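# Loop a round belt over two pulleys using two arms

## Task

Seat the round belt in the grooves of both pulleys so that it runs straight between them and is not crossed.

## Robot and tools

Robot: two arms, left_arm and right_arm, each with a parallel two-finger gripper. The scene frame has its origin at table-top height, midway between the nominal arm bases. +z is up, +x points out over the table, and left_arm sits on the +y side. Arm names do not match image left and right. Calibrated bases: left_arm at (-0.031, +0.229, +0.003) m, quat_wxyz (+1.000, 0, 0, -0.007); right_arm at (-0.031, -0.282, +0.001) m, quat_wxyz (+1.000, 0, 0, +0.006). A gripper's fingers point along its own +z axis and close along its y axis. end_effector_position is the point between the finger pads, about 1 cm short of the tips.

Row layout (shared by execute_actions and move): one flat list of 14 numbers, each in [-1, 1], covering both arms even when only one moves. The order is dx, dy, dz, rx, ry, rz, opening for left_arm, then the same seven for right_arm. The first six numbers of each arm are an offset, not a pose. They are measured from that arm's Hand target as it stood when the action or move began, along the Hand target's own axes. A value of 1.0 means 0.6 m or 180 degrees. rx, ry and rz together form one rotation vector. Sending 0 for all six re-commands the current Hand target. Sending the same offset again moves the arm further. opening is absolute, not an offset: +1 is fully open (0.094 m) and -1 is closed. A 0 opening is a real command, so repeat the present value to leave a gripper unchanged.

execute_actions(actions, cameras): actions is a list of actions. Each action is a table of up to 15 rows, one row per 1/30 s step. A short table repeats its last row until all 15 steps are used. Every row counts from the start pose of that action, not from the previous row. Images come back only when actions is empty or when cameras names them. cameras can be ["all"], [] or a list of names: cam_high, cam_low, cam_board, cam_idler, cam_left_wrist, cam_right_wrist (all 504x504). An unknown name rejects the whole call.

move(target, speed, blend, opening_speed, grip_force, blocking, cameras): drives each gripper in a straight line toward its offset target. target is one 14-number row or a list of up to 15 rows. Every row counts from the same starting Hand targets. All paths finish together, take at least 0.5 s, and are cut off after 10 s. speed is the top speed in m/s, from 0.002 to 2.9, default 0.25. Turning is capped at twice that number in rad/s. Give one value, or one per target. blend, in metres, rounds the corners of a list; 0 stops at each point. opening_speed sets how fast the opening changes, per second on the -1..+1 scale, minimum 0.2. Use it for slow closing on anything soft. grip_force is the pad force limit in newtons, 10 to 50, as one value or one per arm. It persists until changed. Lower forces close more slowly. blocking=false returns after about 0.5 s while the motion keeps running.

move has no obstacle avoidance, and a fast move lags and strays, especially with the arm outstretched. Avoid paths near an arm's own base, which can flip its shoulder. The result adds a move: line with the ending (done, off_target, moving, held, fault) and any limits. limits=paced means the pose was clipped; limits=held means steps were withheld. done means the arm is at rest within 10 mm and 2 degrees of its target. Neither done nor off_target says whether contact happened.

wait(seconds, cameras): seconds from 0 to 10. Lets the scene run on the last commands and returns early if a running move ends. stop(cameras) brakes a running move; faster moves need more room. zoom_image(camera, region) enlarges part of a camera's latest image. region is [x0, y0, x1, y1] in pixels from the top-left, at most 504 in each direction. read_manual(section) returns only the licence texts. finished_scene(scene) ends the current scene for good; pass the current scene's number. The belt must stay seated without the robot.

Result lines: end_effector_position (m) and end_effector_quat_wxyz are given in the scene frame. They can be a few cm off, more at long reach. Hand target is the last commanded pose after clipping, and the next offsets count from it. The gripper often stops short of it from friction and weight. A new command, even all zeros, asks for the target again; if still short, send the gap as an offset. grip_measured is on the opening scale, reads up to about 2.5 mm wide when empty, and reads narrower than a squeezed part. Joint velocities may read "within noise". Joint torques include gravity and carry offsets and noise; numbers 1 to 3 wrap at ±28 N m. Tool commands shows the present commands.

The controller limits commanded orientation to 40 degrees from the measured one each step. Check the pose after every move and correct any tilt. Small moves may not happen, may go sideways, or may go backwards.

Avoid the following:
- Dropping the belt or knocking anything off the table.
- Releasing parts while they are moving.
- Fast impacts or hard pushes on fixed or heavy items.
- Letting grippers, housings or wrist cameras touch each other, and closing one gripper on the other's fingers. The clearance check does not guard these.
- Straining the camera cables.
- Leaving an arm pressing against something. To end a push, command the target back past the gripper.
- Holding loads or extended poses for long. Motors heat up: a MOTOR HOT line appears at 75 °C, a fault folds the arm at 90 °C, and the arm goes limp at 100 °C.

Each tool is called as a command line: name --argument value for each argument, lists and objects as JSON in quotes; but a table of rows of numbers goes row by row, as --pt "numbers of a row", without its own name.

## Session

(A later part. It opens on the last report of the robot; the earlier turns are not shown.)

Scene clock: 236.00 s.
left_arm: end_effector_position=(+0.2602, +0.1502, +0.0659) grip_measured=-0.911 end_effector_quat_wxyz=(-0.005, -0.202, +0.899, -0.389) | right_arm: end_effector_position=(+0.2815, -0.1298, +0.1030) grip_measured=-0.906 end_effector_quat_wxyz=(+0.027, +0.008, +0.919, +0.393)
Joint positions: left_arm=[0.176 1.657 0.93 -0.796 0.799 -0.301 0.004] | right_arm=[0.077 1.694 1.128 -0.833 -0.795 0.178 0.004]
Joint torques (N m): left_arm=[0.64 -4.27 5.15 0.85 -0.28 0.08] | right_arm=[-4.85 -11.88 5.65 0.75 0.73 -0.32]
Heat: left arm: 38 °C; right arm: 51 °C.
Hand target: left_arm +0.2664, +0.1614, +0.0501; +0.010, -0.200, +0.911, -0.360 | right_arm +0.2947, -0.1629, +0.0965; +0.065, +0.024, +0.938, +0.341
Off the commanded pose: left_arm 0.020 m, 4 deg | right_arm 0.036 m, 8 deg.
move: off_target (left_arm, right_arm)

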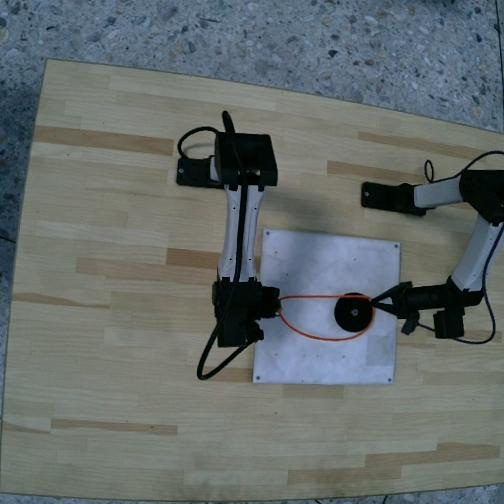

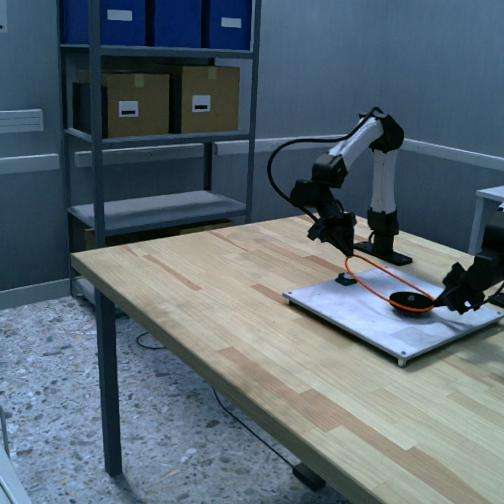

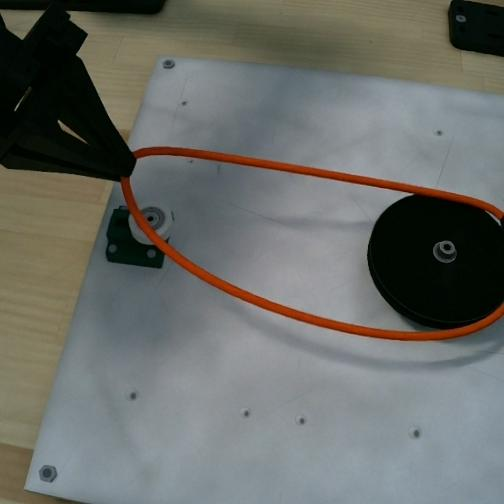

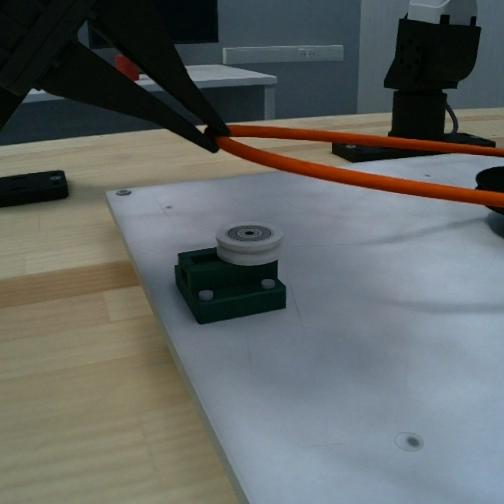

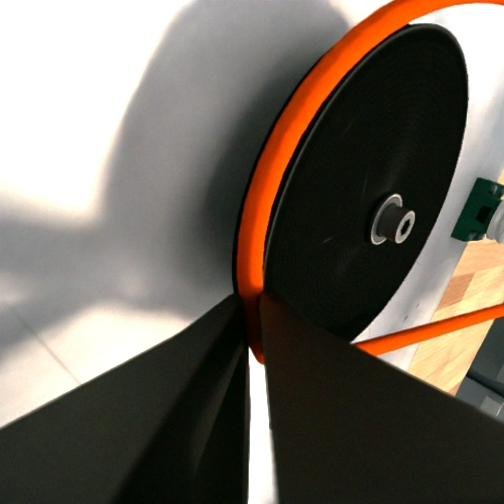

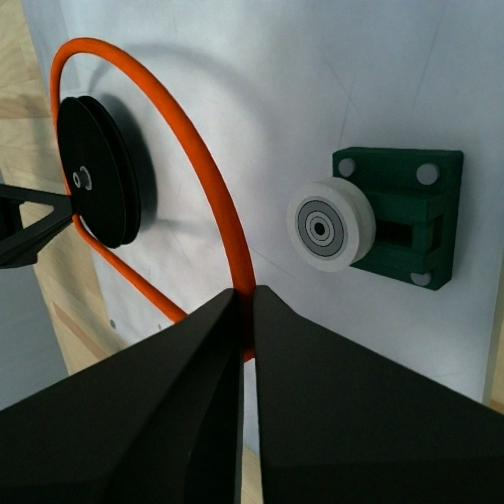

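move --target '[0,0,0,0,0,0,-0.95,-0.0187,-0.0407,0.0123,0,0,0,-0.95]' --speed 0.1 --cameras '["cam_left_wrist","cam_right_wrist","cam_board","cam_low","cam_idler"]'

zoom_image --camera "cam_low" --region '[310, 230, 470, 350]'

Scene clock: 245.97 s.
left_arm: end_effector_position=(+0.2570, +0.1484, +0.0657) grip_measured=-0.911 end_effector_quat_wxyz=(-0.016, -0.206, +0.896, -0.393) | right_arm: end_effector_position=(+0.2849, -0.1361, +0.0933) grip_measured=-0.907 end_effector_quat_wxyz=(+0.021, +0.004, +0.912, +0.410)
Joint positions: left_arm=[0.176 1.662 0.93 -0.812 0.809 -0.303 0.004] | right_arm=[0.041 1.744 1.128 -0.833 -0.839 0.115 0.004]
Joint torques (N m): left_arm=[0.68 -4.77 5.23 0.94 -0.4 0.09] | right_arm=[-5.97 -10.09 6.41 0.86 1.06 -0.26]
Heat: left arm: 37 °C; right arm: 50 °C.
Hand target: left_arm +0.2664, +0.1614, +0.0500; +0.010, -0.200, +0.911, -0.360 | right_arm +0.3069, -0.1780, +0.0765; +0.066, +0.024, +0.938, +0.341
Off the commanded pose: left_arm 0.022 m, 5 deg | right_arm 0.050 m, 10 deg.
move: off_target (left_arm, right_arm)
Images, in order (width x height): cam_low 504x504, cam_board 504x504, cam_idler 504x504, cam_left_wrist 504x504, cam_right_wrist 504x504.

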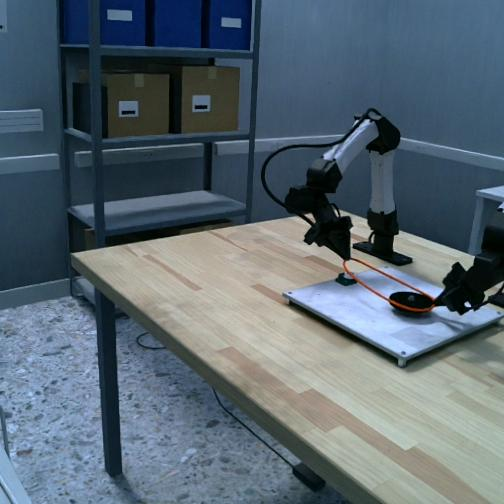

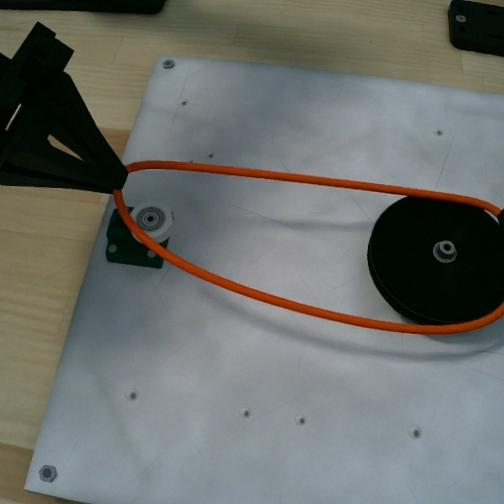

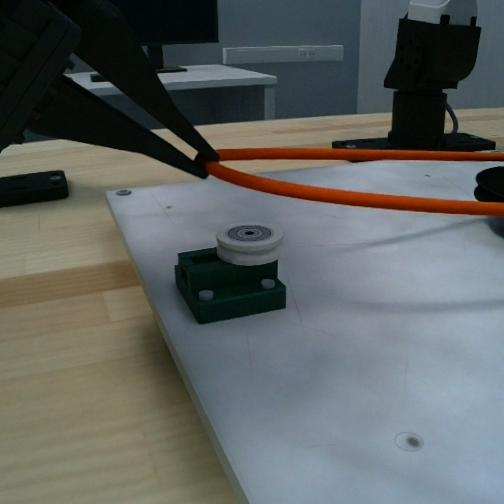

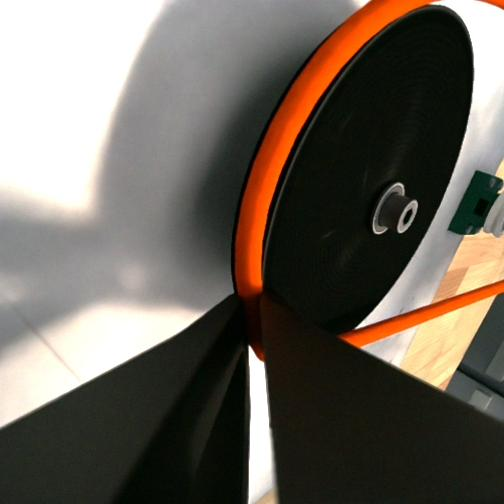

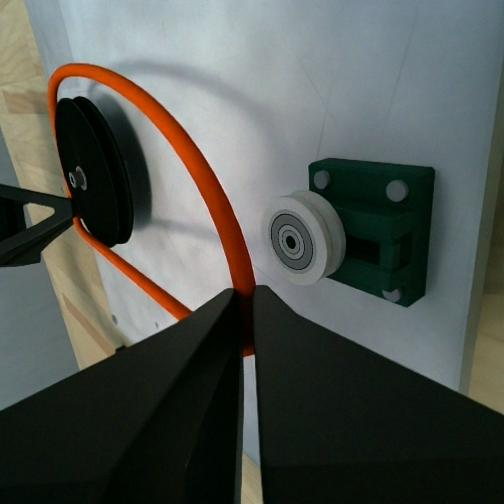

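Scaled by 3.150 from the camera's 504x504 image, which has a finer 720x720 frame.

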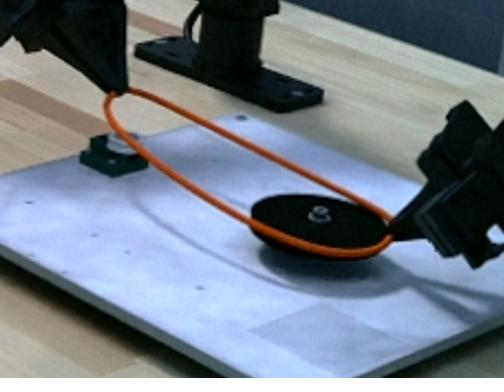

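move --target '[-0.0057,0.0122,-0.005,0,0,0,-0.95,0.006,0.0192,0.0417,0,0,0,-0.95]' --speed 0.1 --cameras '["cam_left_wrist","cam_board","cam_low"]'

zoom_image --camera "cam_low" --region '[380, 270, 450, 330]'

Scene clock: 265.23 s.
left_arm: end_effector_position=(+0.2589, +0.1503, +0.0652) grip_measured=-0.911 end_effector_quat_wxyz=(-0.011, -0.201, +0.892, -0.404) | right_arm: end_effector_position=(+0.2944, -0.1298, +0.0808) grip_measured=-0.907 end_effector_quat_wxyz=(+0.040, +0.009, +0.918, +0.395)
Joint positions: left_arm=[0.191 1.676 0.93 -0.806 0.832 -0.274 0.004] | right_arm=[0.073 1.749 1.092 -0.709 -0.796 0.191 0.004]
Joint torques (N m): left_arm=[2.03 -4.56 5.87 0.75 -0.57 0.21] | right_arm=[-2.3 -9.55 5.34 1.02 0.83 -0.1]
Heat: left arm: 36 °C; right arm: 47 °C.
Hand target: left_arm +0.2665, +0.1695, +0.0471; +0.010, -0.200, +0.911, -0.360 | right_arm +0.3069, -0.1530, +0.0644; +0.066, +0.024, +0.938, +0.341
Off the commanded pose: left_arm 0.027 m, 6 deg | right_arm 0.031 m, 7 deg.
move: off_target (left_arm, right_arm)
Images, in order (width x height): cam_low 504x504, cam_board 504x504, cam_left_wrist 504x504.

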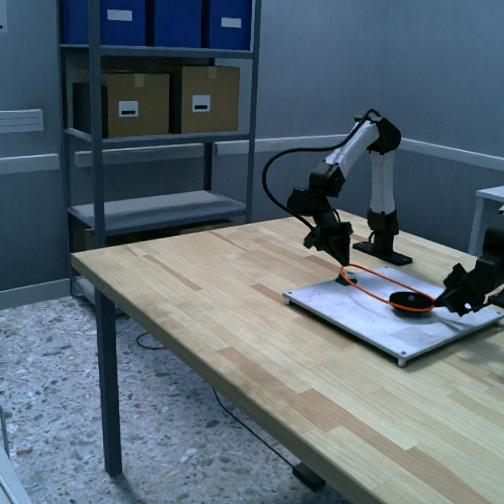

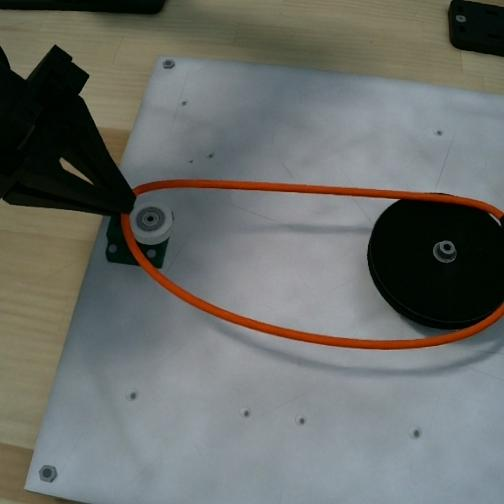

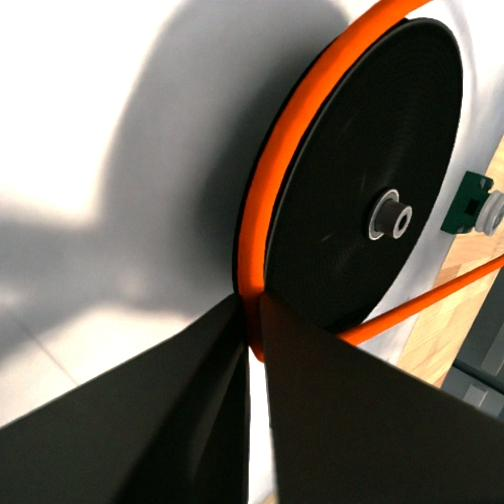

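Scaled by 7.200 from the camera's 504x504 image, which has a finer 720x720 frame.

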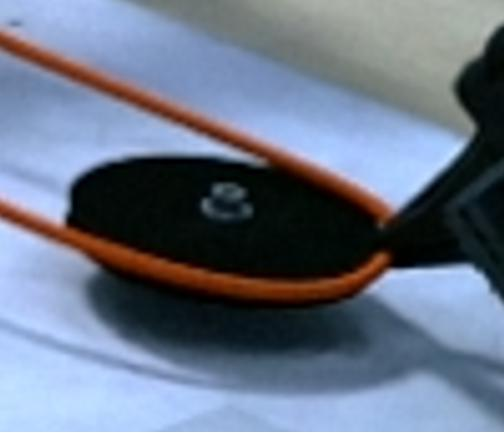

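move --target '[0.003,0.014,-0.003,0,0,0,-0.95,0.038,0.035,0.031,0,0,0,-0.95]' --speed 0.1 --cameras '["cam_left_wrist","cam_board","cam_low"]'

zoom_image --camera "cam_low" --region '[380, 270, 450, 330]'

Scene clock: 282.17 s.
left_arm: end_effector_position=(+0.2573, +0.1613, +0.0554) grip_measured=-0.911 end_effector_quat_wxyz=(-0.005, -0.199, +0.899, -0.389) | right_arm: end_effector_position=(+0.2814, -0.1105, +0.0664) grip_measured=-0.907 end_effector_quat_wxyz=(+0.042, +0.018, +0.926, +0.375)
Joint positions: left_arm=[0.218 1.688 0.918 -0.799 0.8 -0.233 0.004] | right_arm=[0.159 1.706 0.994 -0.577 -0.731 0.317 0.004]
Joint torques (N m): left_arm=[1.74 -5.3 5.23 0.63 -0.28 0.13] | right_arm=[-0.61 -11.58 4.79 1 0.43 -0.12]
Heat: left arm: 36 °C; right arm: 45 °C.
Hand target: left_arm +0.2616, +0.1754, +0.0431; +0.010, -0.200, +0.911, -0.360 | right_arm +0.2869, -0.1230, +0.0615; +0.066, +0.024, +0.938, +0.341
Off the commanded pose: left_arm 0.019 m, 4 deg | right_arm 0.015 m, 5 deg.
move: off_target (left_arm, right_arm)
Images, in order (width x height): cam_low 504x504, cam_board 504x504, cam_left_wrist 504x504.

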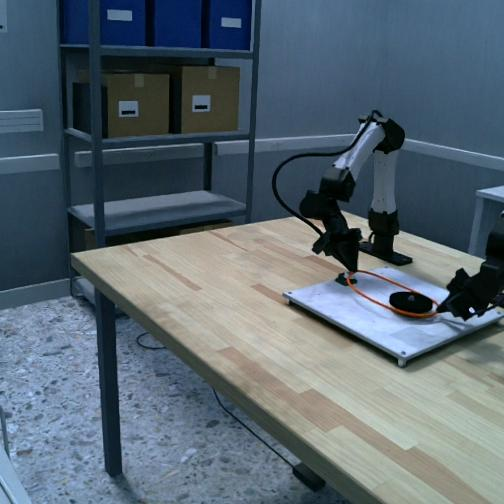

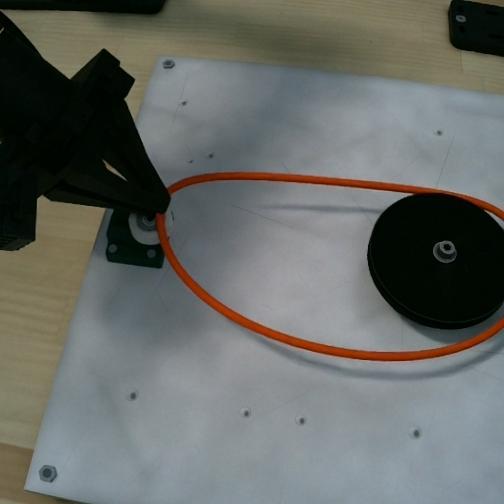

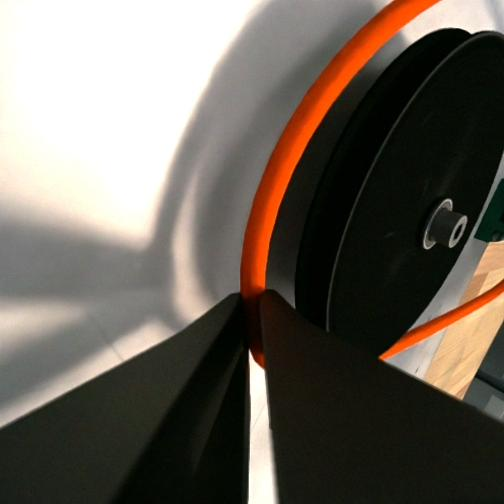

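Scaled by 7.200 from the camera's 504x504 image, which has a finer 720x720 frame.

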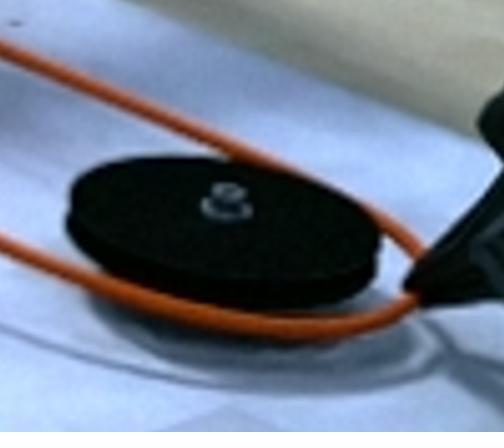

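move --target '[0.0047,-0.011,0.0015,0,0,0,-0.95,-0.0093,-0.0212,-0.065,0,0,0,-0.95]' --speed 0.1 --cameras '["cam_left_wrist","cam_board","cam_low"]'

zoom_image --camera "cam_low" --region '[380, 270, 450, 330]'

Scene clock: 296.03 s.
left_arm: end_effector_position=(+0.2533, +0.1500, +0.0570) grip_measured=-0.911 end_effector_quat_wxyz=(-0.017, -0.195, +0.895, -0.401) | right_arm: end_effector_position=(+0.2693, -0.1316, +0.0782) grip_measured=-0.907 end_effector_quat_wxyz=(+0.024, +0.017, +0.923, +0.384)
Joint positions: left_arm=[0.192 1.688 0.91 -0.799 0.826 -0.249 0.004] | right_arm=[0.083 1.681 1.018 -0.735 -0.774 0.202 0.004]
Joint torques (N m): left_arm=[2.35 -6.78 5.83 0.63 -0.53 -0.02] | right_arm=[-3.6 -12.19 8.75 0.63 0.55 -0.25]
Heat: left arm: 36 °C; right arm: 47 °C.
Hand target: left_arm +0.2615, +0.1695, +0.0471; +0.010, -0.200, +0.911, -0.360 | right_arm +0.2870, -0.1580, +0.0835; +0.066, +0.024, +0.938, +0.341
Off the commanded pose: left_arm 0.023 m, 6 deg | right_arm 0.032 m, 7 deg.
move: off_target (left_arm, right_arm)
Images, in order (width x height): cam_low 504x504, cam_board 504x504, cam_left_wrist 504x504.

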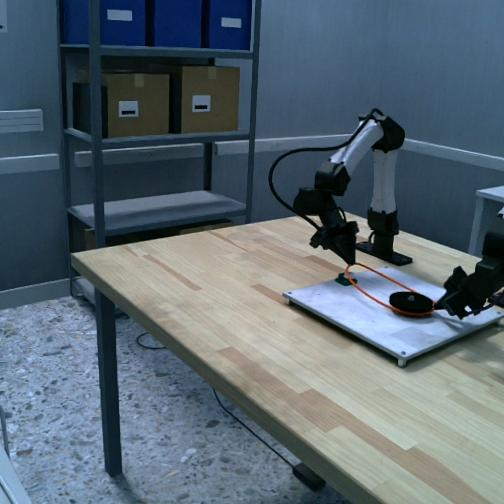

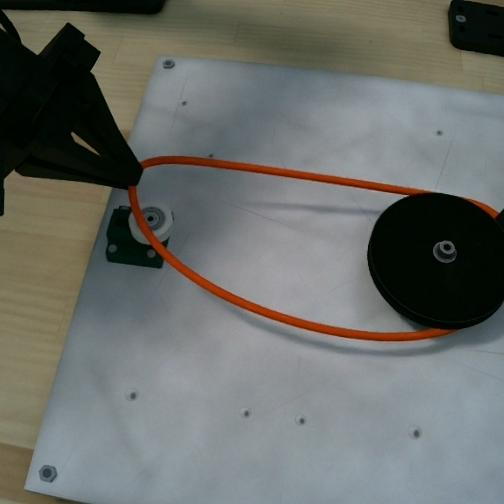

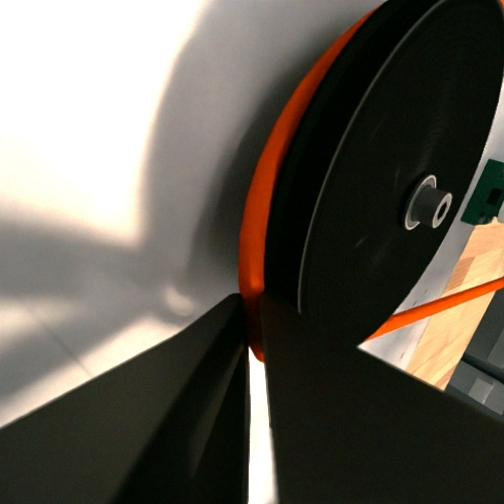

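Scaled by 7.200 from the camera's 504x504 image, which has a finer 720x720 frame.

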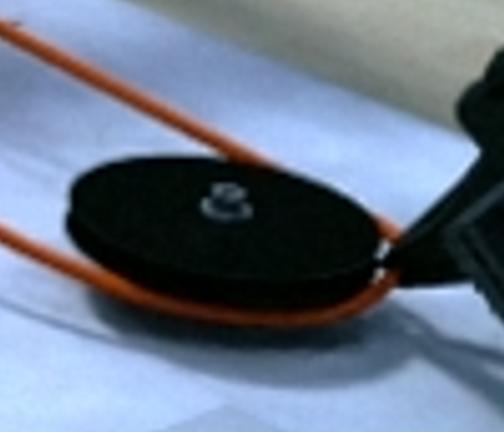

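move --pt "-0.0237 -0.0017 -0.0138 0 0 0 -0.95 0.0038 0.032 0.0265 0 0 0 -0.95" --pt "-0.0177 -0.0127 -0.0053 0 0 0 -0.95 -0.0213 -0.0128 -0.0078 0 0 0 -0.95" --speed 0.1 --cameras '["cam_left_wrist","cam_board","cam_low"]'

zoom_image --camera "cam_low" --region '[380, 270, 450, 330]'

Scene clock: 310.57 s.
left_arm: end_effector_position=(+0.2536, +0.1486, +0.0608) grip_measured=-0.912 end_effector_quat_wxyz=(-0.039, -0.204, +0.892, -0.401) | right_arm: end_effector_position=(+0.2750, -0.1337, +0.0887) grip_measured=-0.907 end_effector_quat_wxyz=(+0.025, +0.009, +0.917, +0.397)
Joint positions: left_arm=[0.187 1.713 0.954 -0.862 0.828 -0.254 0.004] | right_arm=[0.062 1.697 1.067 -0.788 -0.808 0.157 0.004]
Joint torques (N m): left_arm=[2.43 -6.8 7.62 0.83 -0.53 -0.04] | right_arm=[-4.89 -9.32 9.44 0.68 0.84 -0.21]
Heat: left arm: 37 °C; right arm: 45 °C.
Hand target: left_arm +0.2735, +0.1704, +0.0532; +0.010, -0.200, +0.911, -0.360 | right_arm +0.2989, -0.1680, +0.0834; +0.065, +0.024, +0.938, +0.341
Off the commanded pose: left_arm 0.031 m, 8 deg | right_arm 0.042 m, 9 deg.
move: off_target (left_arm, right_arm)
Images, in order (width x height): cam_low 504x504, cam_board 504x504, cam_left_wrist 504x504.

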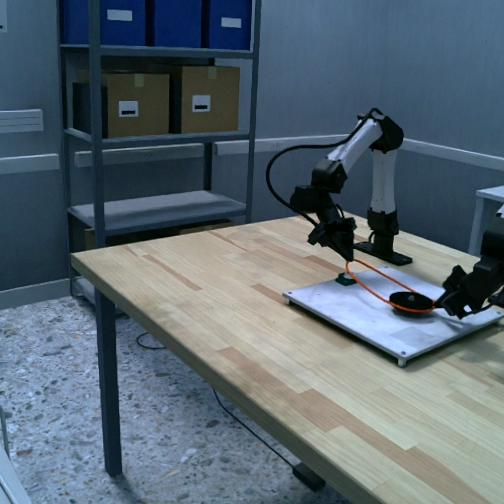

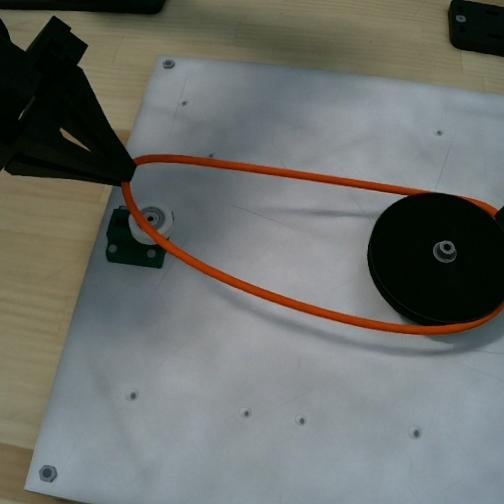

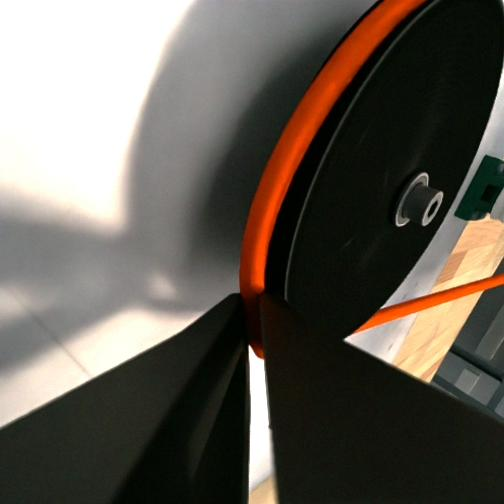

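Scaled by 7.200 from the camera's 504x504 image, which has a finer 720x720 frame.

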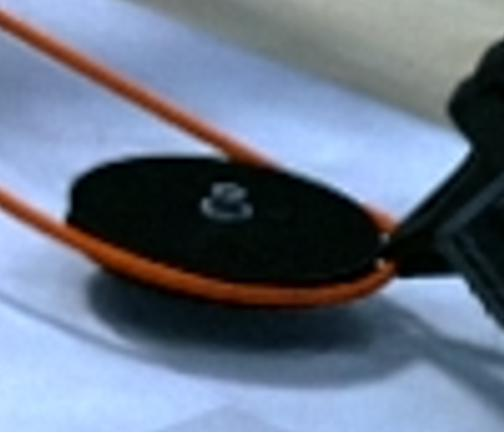

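move --target '[0,0,0,0,0,0,-0.95,-0.024,-0.0257,0.008,0,0,0,-0.95]' --speed 0.1 --cameras '["cam_left_wrist","cam_board","cam_low","cam_right_wrist"]'

zoom_image --camera "cam_low" --region '[380, 270, 450, 330]'

zoom_image --camera "cam_left_wrist" --region '[230, 0, 504, 370]'

Scene clock: 325.83 s.
left_arm: end_effector_position=(+0.2522, +0.1477, +0.0608) grip_measured=-0.912 end_effector_quat_wxyz=(-0.044, -0.206, +0.892, -0.401) | right_arm: end_effector_position=(+0.2839, -0.1364, +0.0806) grip_measured=-0.907 end_effector_quat_wxyz=(+0.013, +0.009, +0.912, +0.409)
Joint positions: left_arm=[0.185 1.713 0.954 -0.868 0.828 -0.258 0.004] | right_arm=[0.04 1.77 1.106 -0.802 -0.839 0.118 0.004]
Joint torques (N m): left_arm=[2.65 -6.84 7.71 0.86 -0.54 -0.01] | right_arm=[-6.28 -9.95 9.52 0.78 1.06 -0.26]
Heat: left arm: 39 °C; right arm: 43 °C.
Hand target: left_arm +0.2735, +0.1705, +0.0532; +0.010, -0.200, +0.911, -0.360 | right_arm +0.3139, -0.1780, +0.0714; +0.066, +0.024, +0.938, +0.341
Off the commanded pose: left_arm 0.032 m, 8 deg | right_arm 0.052 m, 10 deg.
move: off_target (left_arm, right_arm)
Images, in order (width x height): cam_low 504x504, cam_board 504x504, cam_left_wrist 504x504, cam_right_wrist 504x504.

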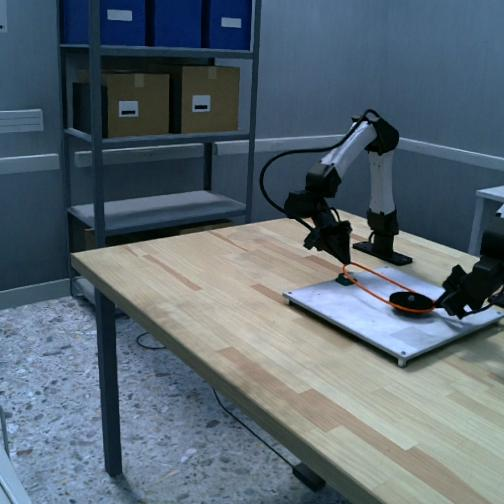

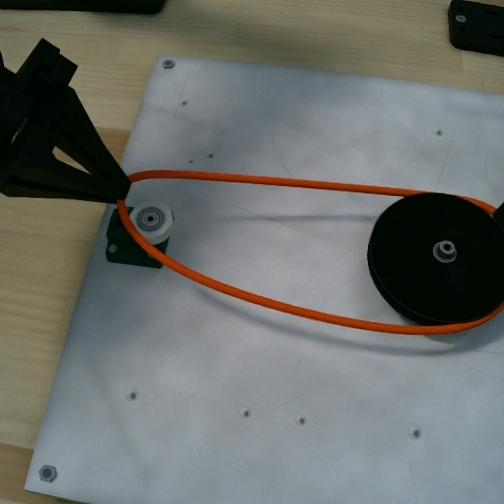

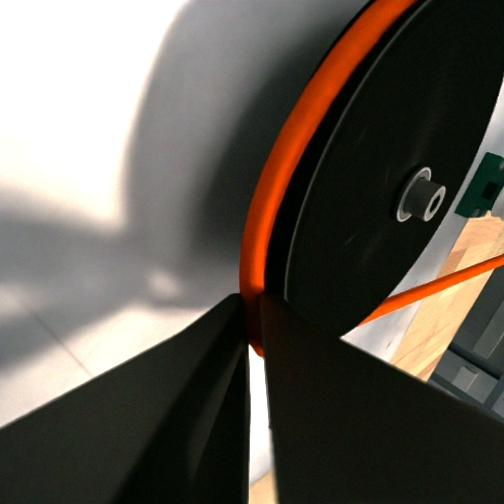

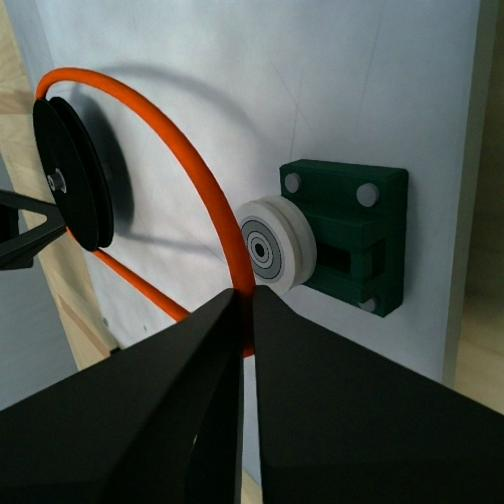

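Scaled by 7.200 from the camera's 504x504 image, which has a finer 720x720 frame.

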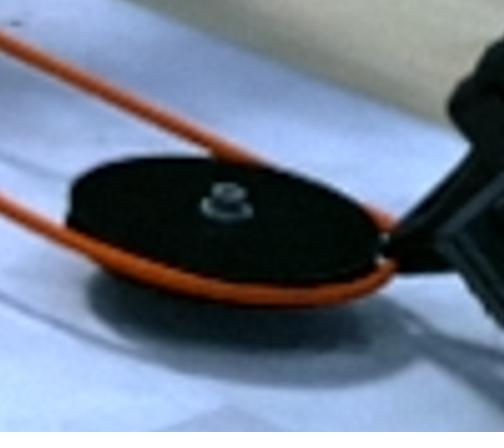

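Scaled by 1.362 from the camera's 504x504 image, which has a finer 720x720 frame.

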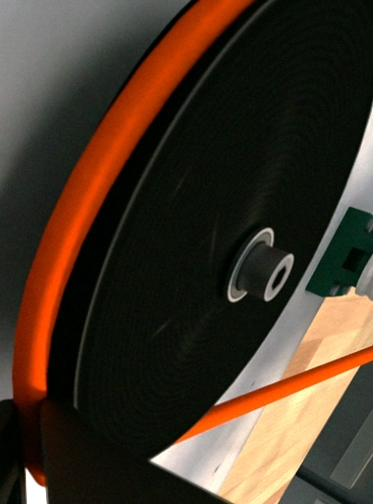

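move --pt "0.0357 -0.0175 0.008 0 0 0 -0.95 0 0 0 0 0 0 -0.95" --pt "0.0357 -0.0175 0.008 0 0 0 -0.75 0 0 0 0 0 0 -0.95" --pt "0.0357 -0.0175 -0.08 0 0 0 -0.75 0 0 0 0 0 0 -0.95" --speed 0.15 --opening_speed 0.4 --cameras '["cam_left_wrist","cam_board","cam_low","cam_right_wrist"]'

zoom_image --camera "cam_low" --region '[380, 270, 450, 330]'

zoom_image --camera "cam_left_wrist" --region '[230, 0, 504, 370]'

Scene clock: 343.63 s.
left_arm: end_effector_position=(+0.2461, +0.1830, +0.0900) grip_measured=-0.752 end_effector_quat_wxyz=(-0.005, -0.208, +0.907, -0.366) | right_arm: end_effector_position=(+0.2912, -0.1441, +0.0818) grip_measured=-0.907 end_effector_quat_wxyz=(+0.028, +0.008, +0.915, +0.403)
Joint positions: left_arm=[0.284 1.607 1.008 -1.025 0.748 -0.161 0.012] | right_arm=[0.021 1.77 1.117 -0.797 -0.825 0.103 0.004]
Joint torques (N m): left_arm=[0.23 -7.38 8.09 0.15 0.22 0.06] | right_arm=[-4.33 -9.57 8.73 0.75 0.93 -0.16]
Heat: left arm: 41 °C; right arm: 43 °C.
Hand target: left_arm +0.2497, +0.1868, +0.0983; +0.010, -0.200, +0.911, -0.360 | right_arm +0.3139, -0.1781, +0.0714; +0.065, +0.024, +0.938, +0.341
Off the commanded pose: left_arm 0.010 m, 2 deg | right_arm 0.042 m, 9 deg.
move: off_target (right_arm); target 2's new opening was sent with left_arm's hand 0.017 m and 7 deg from that target
Images, in order (width x height): cam_low 504x504, cam_board 504x504, cam_left_wrist 504x504, cam_right_wrist 504x504.

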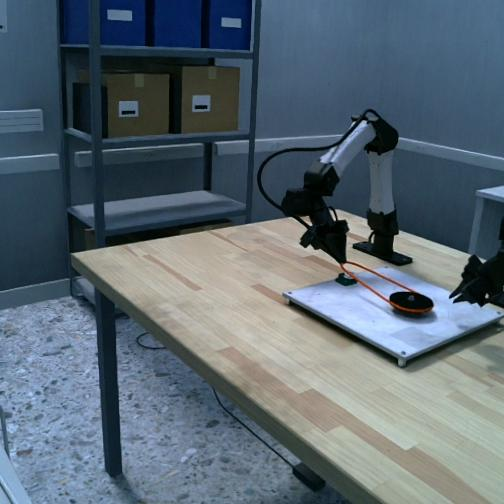

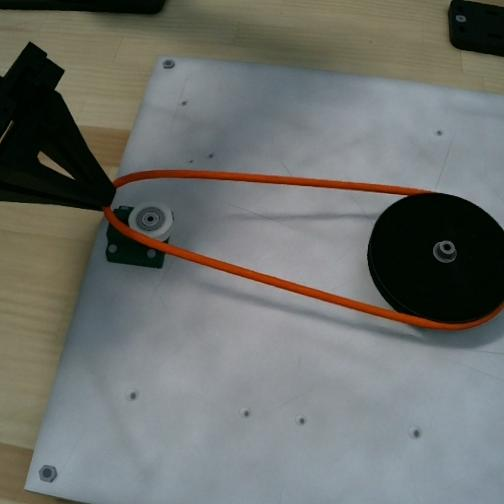

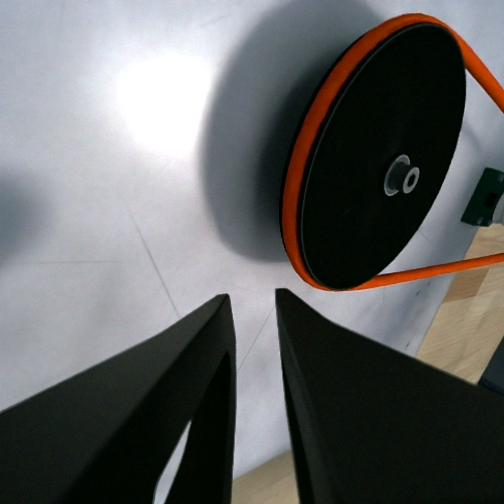

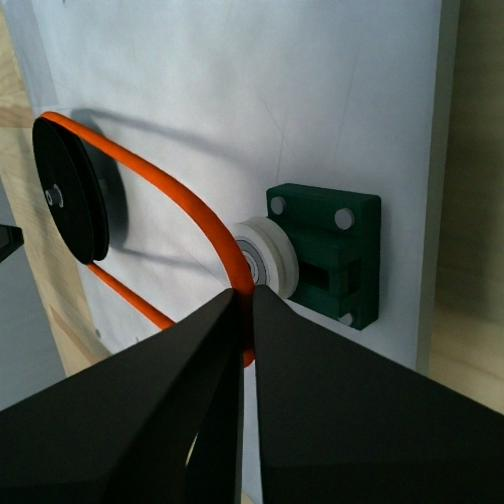

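Scaled by 7.200 from the camera's 504x504 image, which has a finer 720x720 frame.

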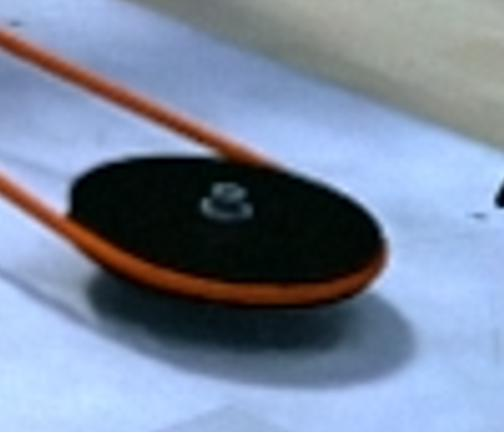

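Scaled by 1.362 from the camera's 504x504 image, which has a finer 720x720 frame.

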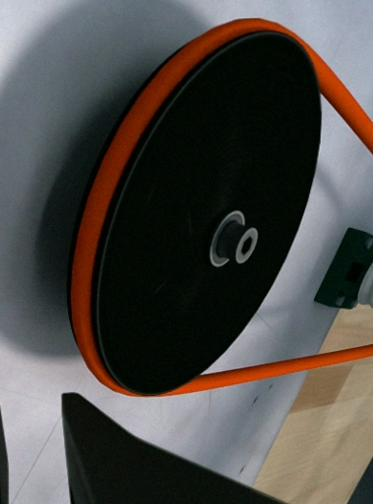

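move --pt "0 0 0 0 0 0 -0.75 -0.012 -0.0178 -0.0135 0 0 0 -0.95" --pt "0 0 0 0 0 0 -0.75 -0.0123 -0.04 0.0075 0 0 0 -0.95" --speed 0.08 --cameras '["cam_board","cam_idler","cam_right_wrist"]'

zoom_image --camera "cam_idler" --region '[130, 170, 330, 330]'

Scene clock: 357.63 s.
left_arm: end_effector_position=(+0.2459, +0.1830, +0.0900) grip_measured=-0.752 end_effector_quat_wxyz=(-0.005, -0.208, +0.907, -0.366) | right_arm: end_effector_position=(+0.2986, -0.1471, +0.0725) grip_measured=-0.907 end_effector_quat_wxyz=(+0.024, -0.002, +0.908, +0.418)
Joint positions: left_arm=[0.284 1.607 1.008 -1.026 0.748 -0.16 0.012] | right_arm=[-0.002 1.839 1.147 -0.804 -0.862 0.04 0.004]
Joint torques (N m): left_arm=[0.18 -7.34 8.13 0.1 0.22 0.07] | right_arm=[-6.57 -10.58 6.87 0.85 1.17 -0.22]
Heat: left arm: 42 °C; right arm: 43 °C.
Hand target: left_arm +0.2496, +0.1868, +0.0983; +0.010, -0.200, +0.911, -0.360 | right_arm +0.3218, -0.1943, +0.0534; +0.066, +0.024, +0.938, +0.341
Off the commanded pose: left_arm 0.010 m, 2 deg | right_arm 0.056 m, 11 deg.
move: off_target (right_arm)
Images, in order (width x height): cam_board 504x504, cam_idler 504x504, cam_right_wrist 504x504.

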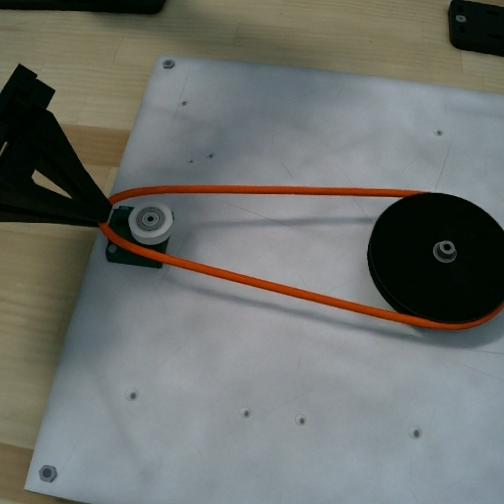

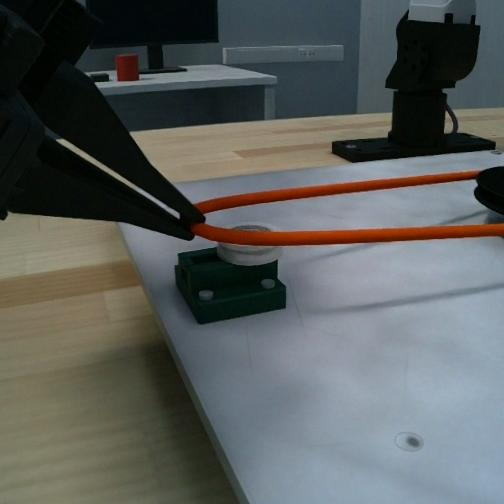

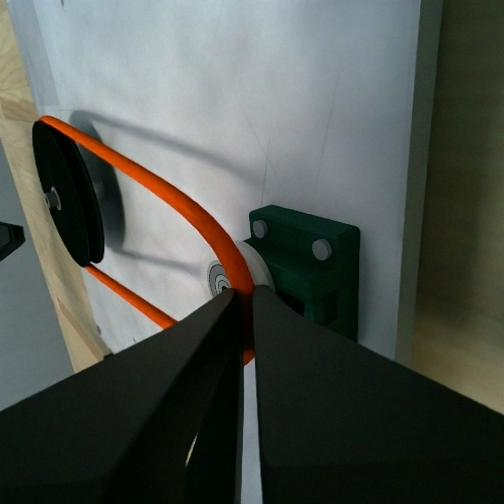

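Scaled by 2.520 from the camera's 504x504 image, which has a finer 720x720 frame.

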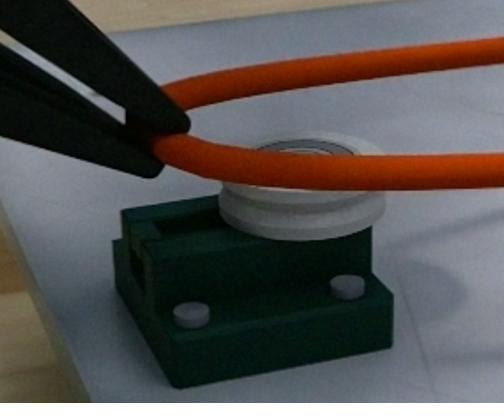

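move --target '[0,0,0,0,0,0,-0.75,-0.0012,-0.0135,0.0165,0,0,0,-0.95]' --speed 0.06 --cameras '["cam_board","cam_idler","cam_right_wrist"]'

zoom_image --camera "cam_idler" --region '[130, 170, 330, 330]'

Scene clock: 366.33 s.
left_arm: end_effector_position=(+0.2459, +0.1830, +0.0900) grip_measured=-0.752 end_effector_quat_wxyz=(-0.005, -0.208, +0.907, -0.366) | right_arm: end_effector_position=(+0.3041, -0.1469, +0.0648) grip_measured=-0.907 end_effector_quat_wxyz=(+0.028, -0.005, +0.908, +0.419)
Joint positions: left_arm=[0.284 1.607 1.008 -1.026 0.748 -0.16 0.012] | right_arm=[-0.002 1.866 1.147 -0.768 -0.863 0.037 0.004]
Joint torques (N m): left_arm=[0.25 -7.34 8.05 0.11 0.23 0.08] | right_arm=[-6.32 -10.58 5.3 0.9 1.17 -0.19]
Motor temperatures (°C): left_arm=[25 42 39 25 25 23 29] | right_arm=[27 44 36 27 28 22 26]
Heat: left arm: 42 °C; right arm: 44 °C.
Hand target: left_arm +0.2496, +0.1868, +0.0983; +0.010, -0.200, +0.911, -0.360 | right_arm +0.3239, -0.1943, +0.0407; +0.065, +0.024, +0.938, +0.341
Off the commanded pose: left_arm 0.010 m, 2 deg | right_arm 0.057 m, 11 deg.
move: off_target (right_arm)
Images, in order (width x height): cam_board 504x504, cam_idler 504x504, cam_right_wrist 504x504.

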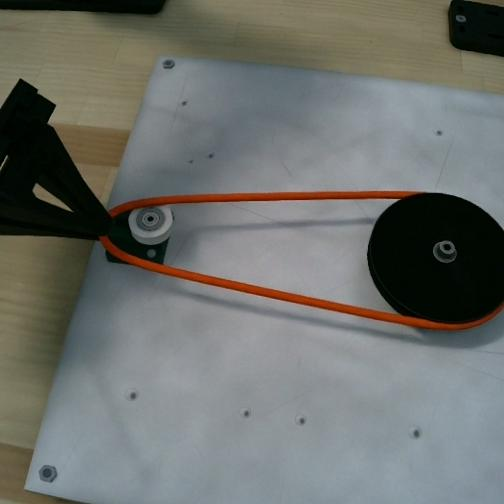

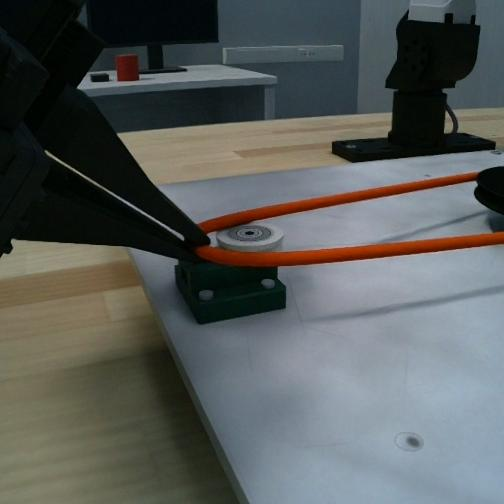

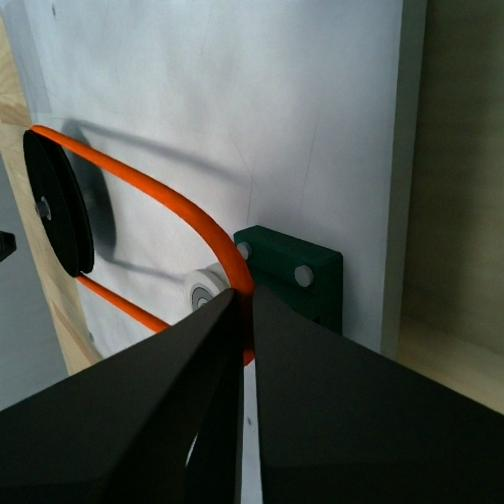

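Scaled by 2.520 from the camera's 504x504 image, which has a finer 720x720 frame.

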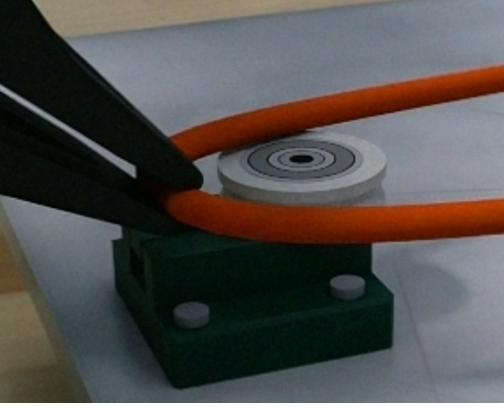

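move --target '[0,0,0,0,0,0,-0.75,0.0455,0.09,0.0285,0,0,0,-0.95]' --speed 0.08 --cameras '["cam_board","cam_idler","cam_right_wrist"]'

zoom_image --camera "cam_idler" --region '[130, 170, 330, 330]'

Scene clock: 376.03 s.
left_arm: end_effector_position=(+0.2459, +0.1830, +0.0900) grip_measured=-0.752 end_effector_quat_wxyz=(-0.005, -0.208, +0.907, -0.366) | right_arm: end_effector_position=(+0.2967, -0.1348, +0.0582) grip_measured=-0.907 end_effector_quat_wxyz=(+0.049, +0.023, +0.932, +0.357)
Joint positions: left_arm=[0.284 1.607 1.008 -1.026 0.748 -0.16 0.012] | right_arm=[0.092 1.759 1.044 -0.625 -0.707 0.239 0.004]
Joint torques (N m): left_arm=[0.24 -7.32 8.02 0.11 0.22 0.06] | right_arm=[0.31 -12.31 4.68 0.96 -0.03 0.01]
Heat: left arm: 43 °C; right arm: 44 °C.
Hand target: left_arm +0.2496, +0.1868, +0.0983; +0.010, -0.200, +0.911, -0.360 | right_arm +0.2993, -0.1395, +0.0596; +0.066, +0.024, +0.938, +0.341
Off the commanded pose: left_arm 0.010 m, 2 deg | right_arm 0.005 m, 3 deg.
move: off_target (right_arm)
Images, in order (width x height): cam_board 504x504, cam_idler 504x504, cam_right_wrist 504x504.

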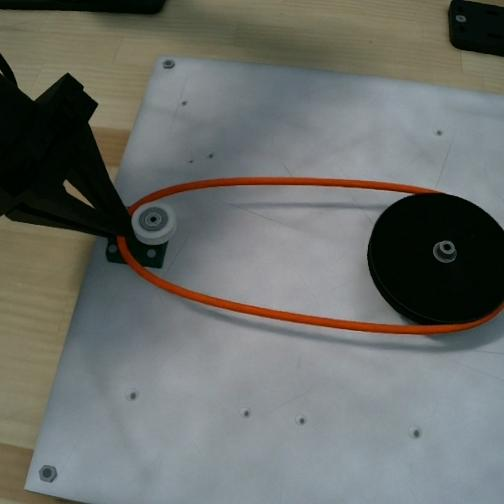

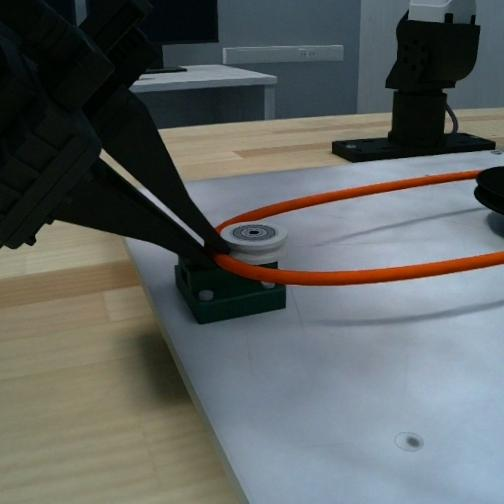

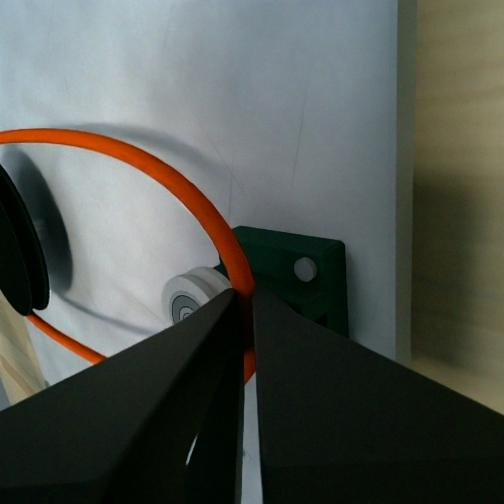

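Scaled by 2.520 from the camera's 504x504 image, which has a finer 720x720 frame.

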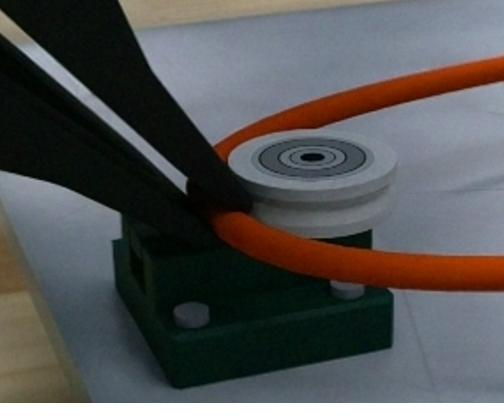

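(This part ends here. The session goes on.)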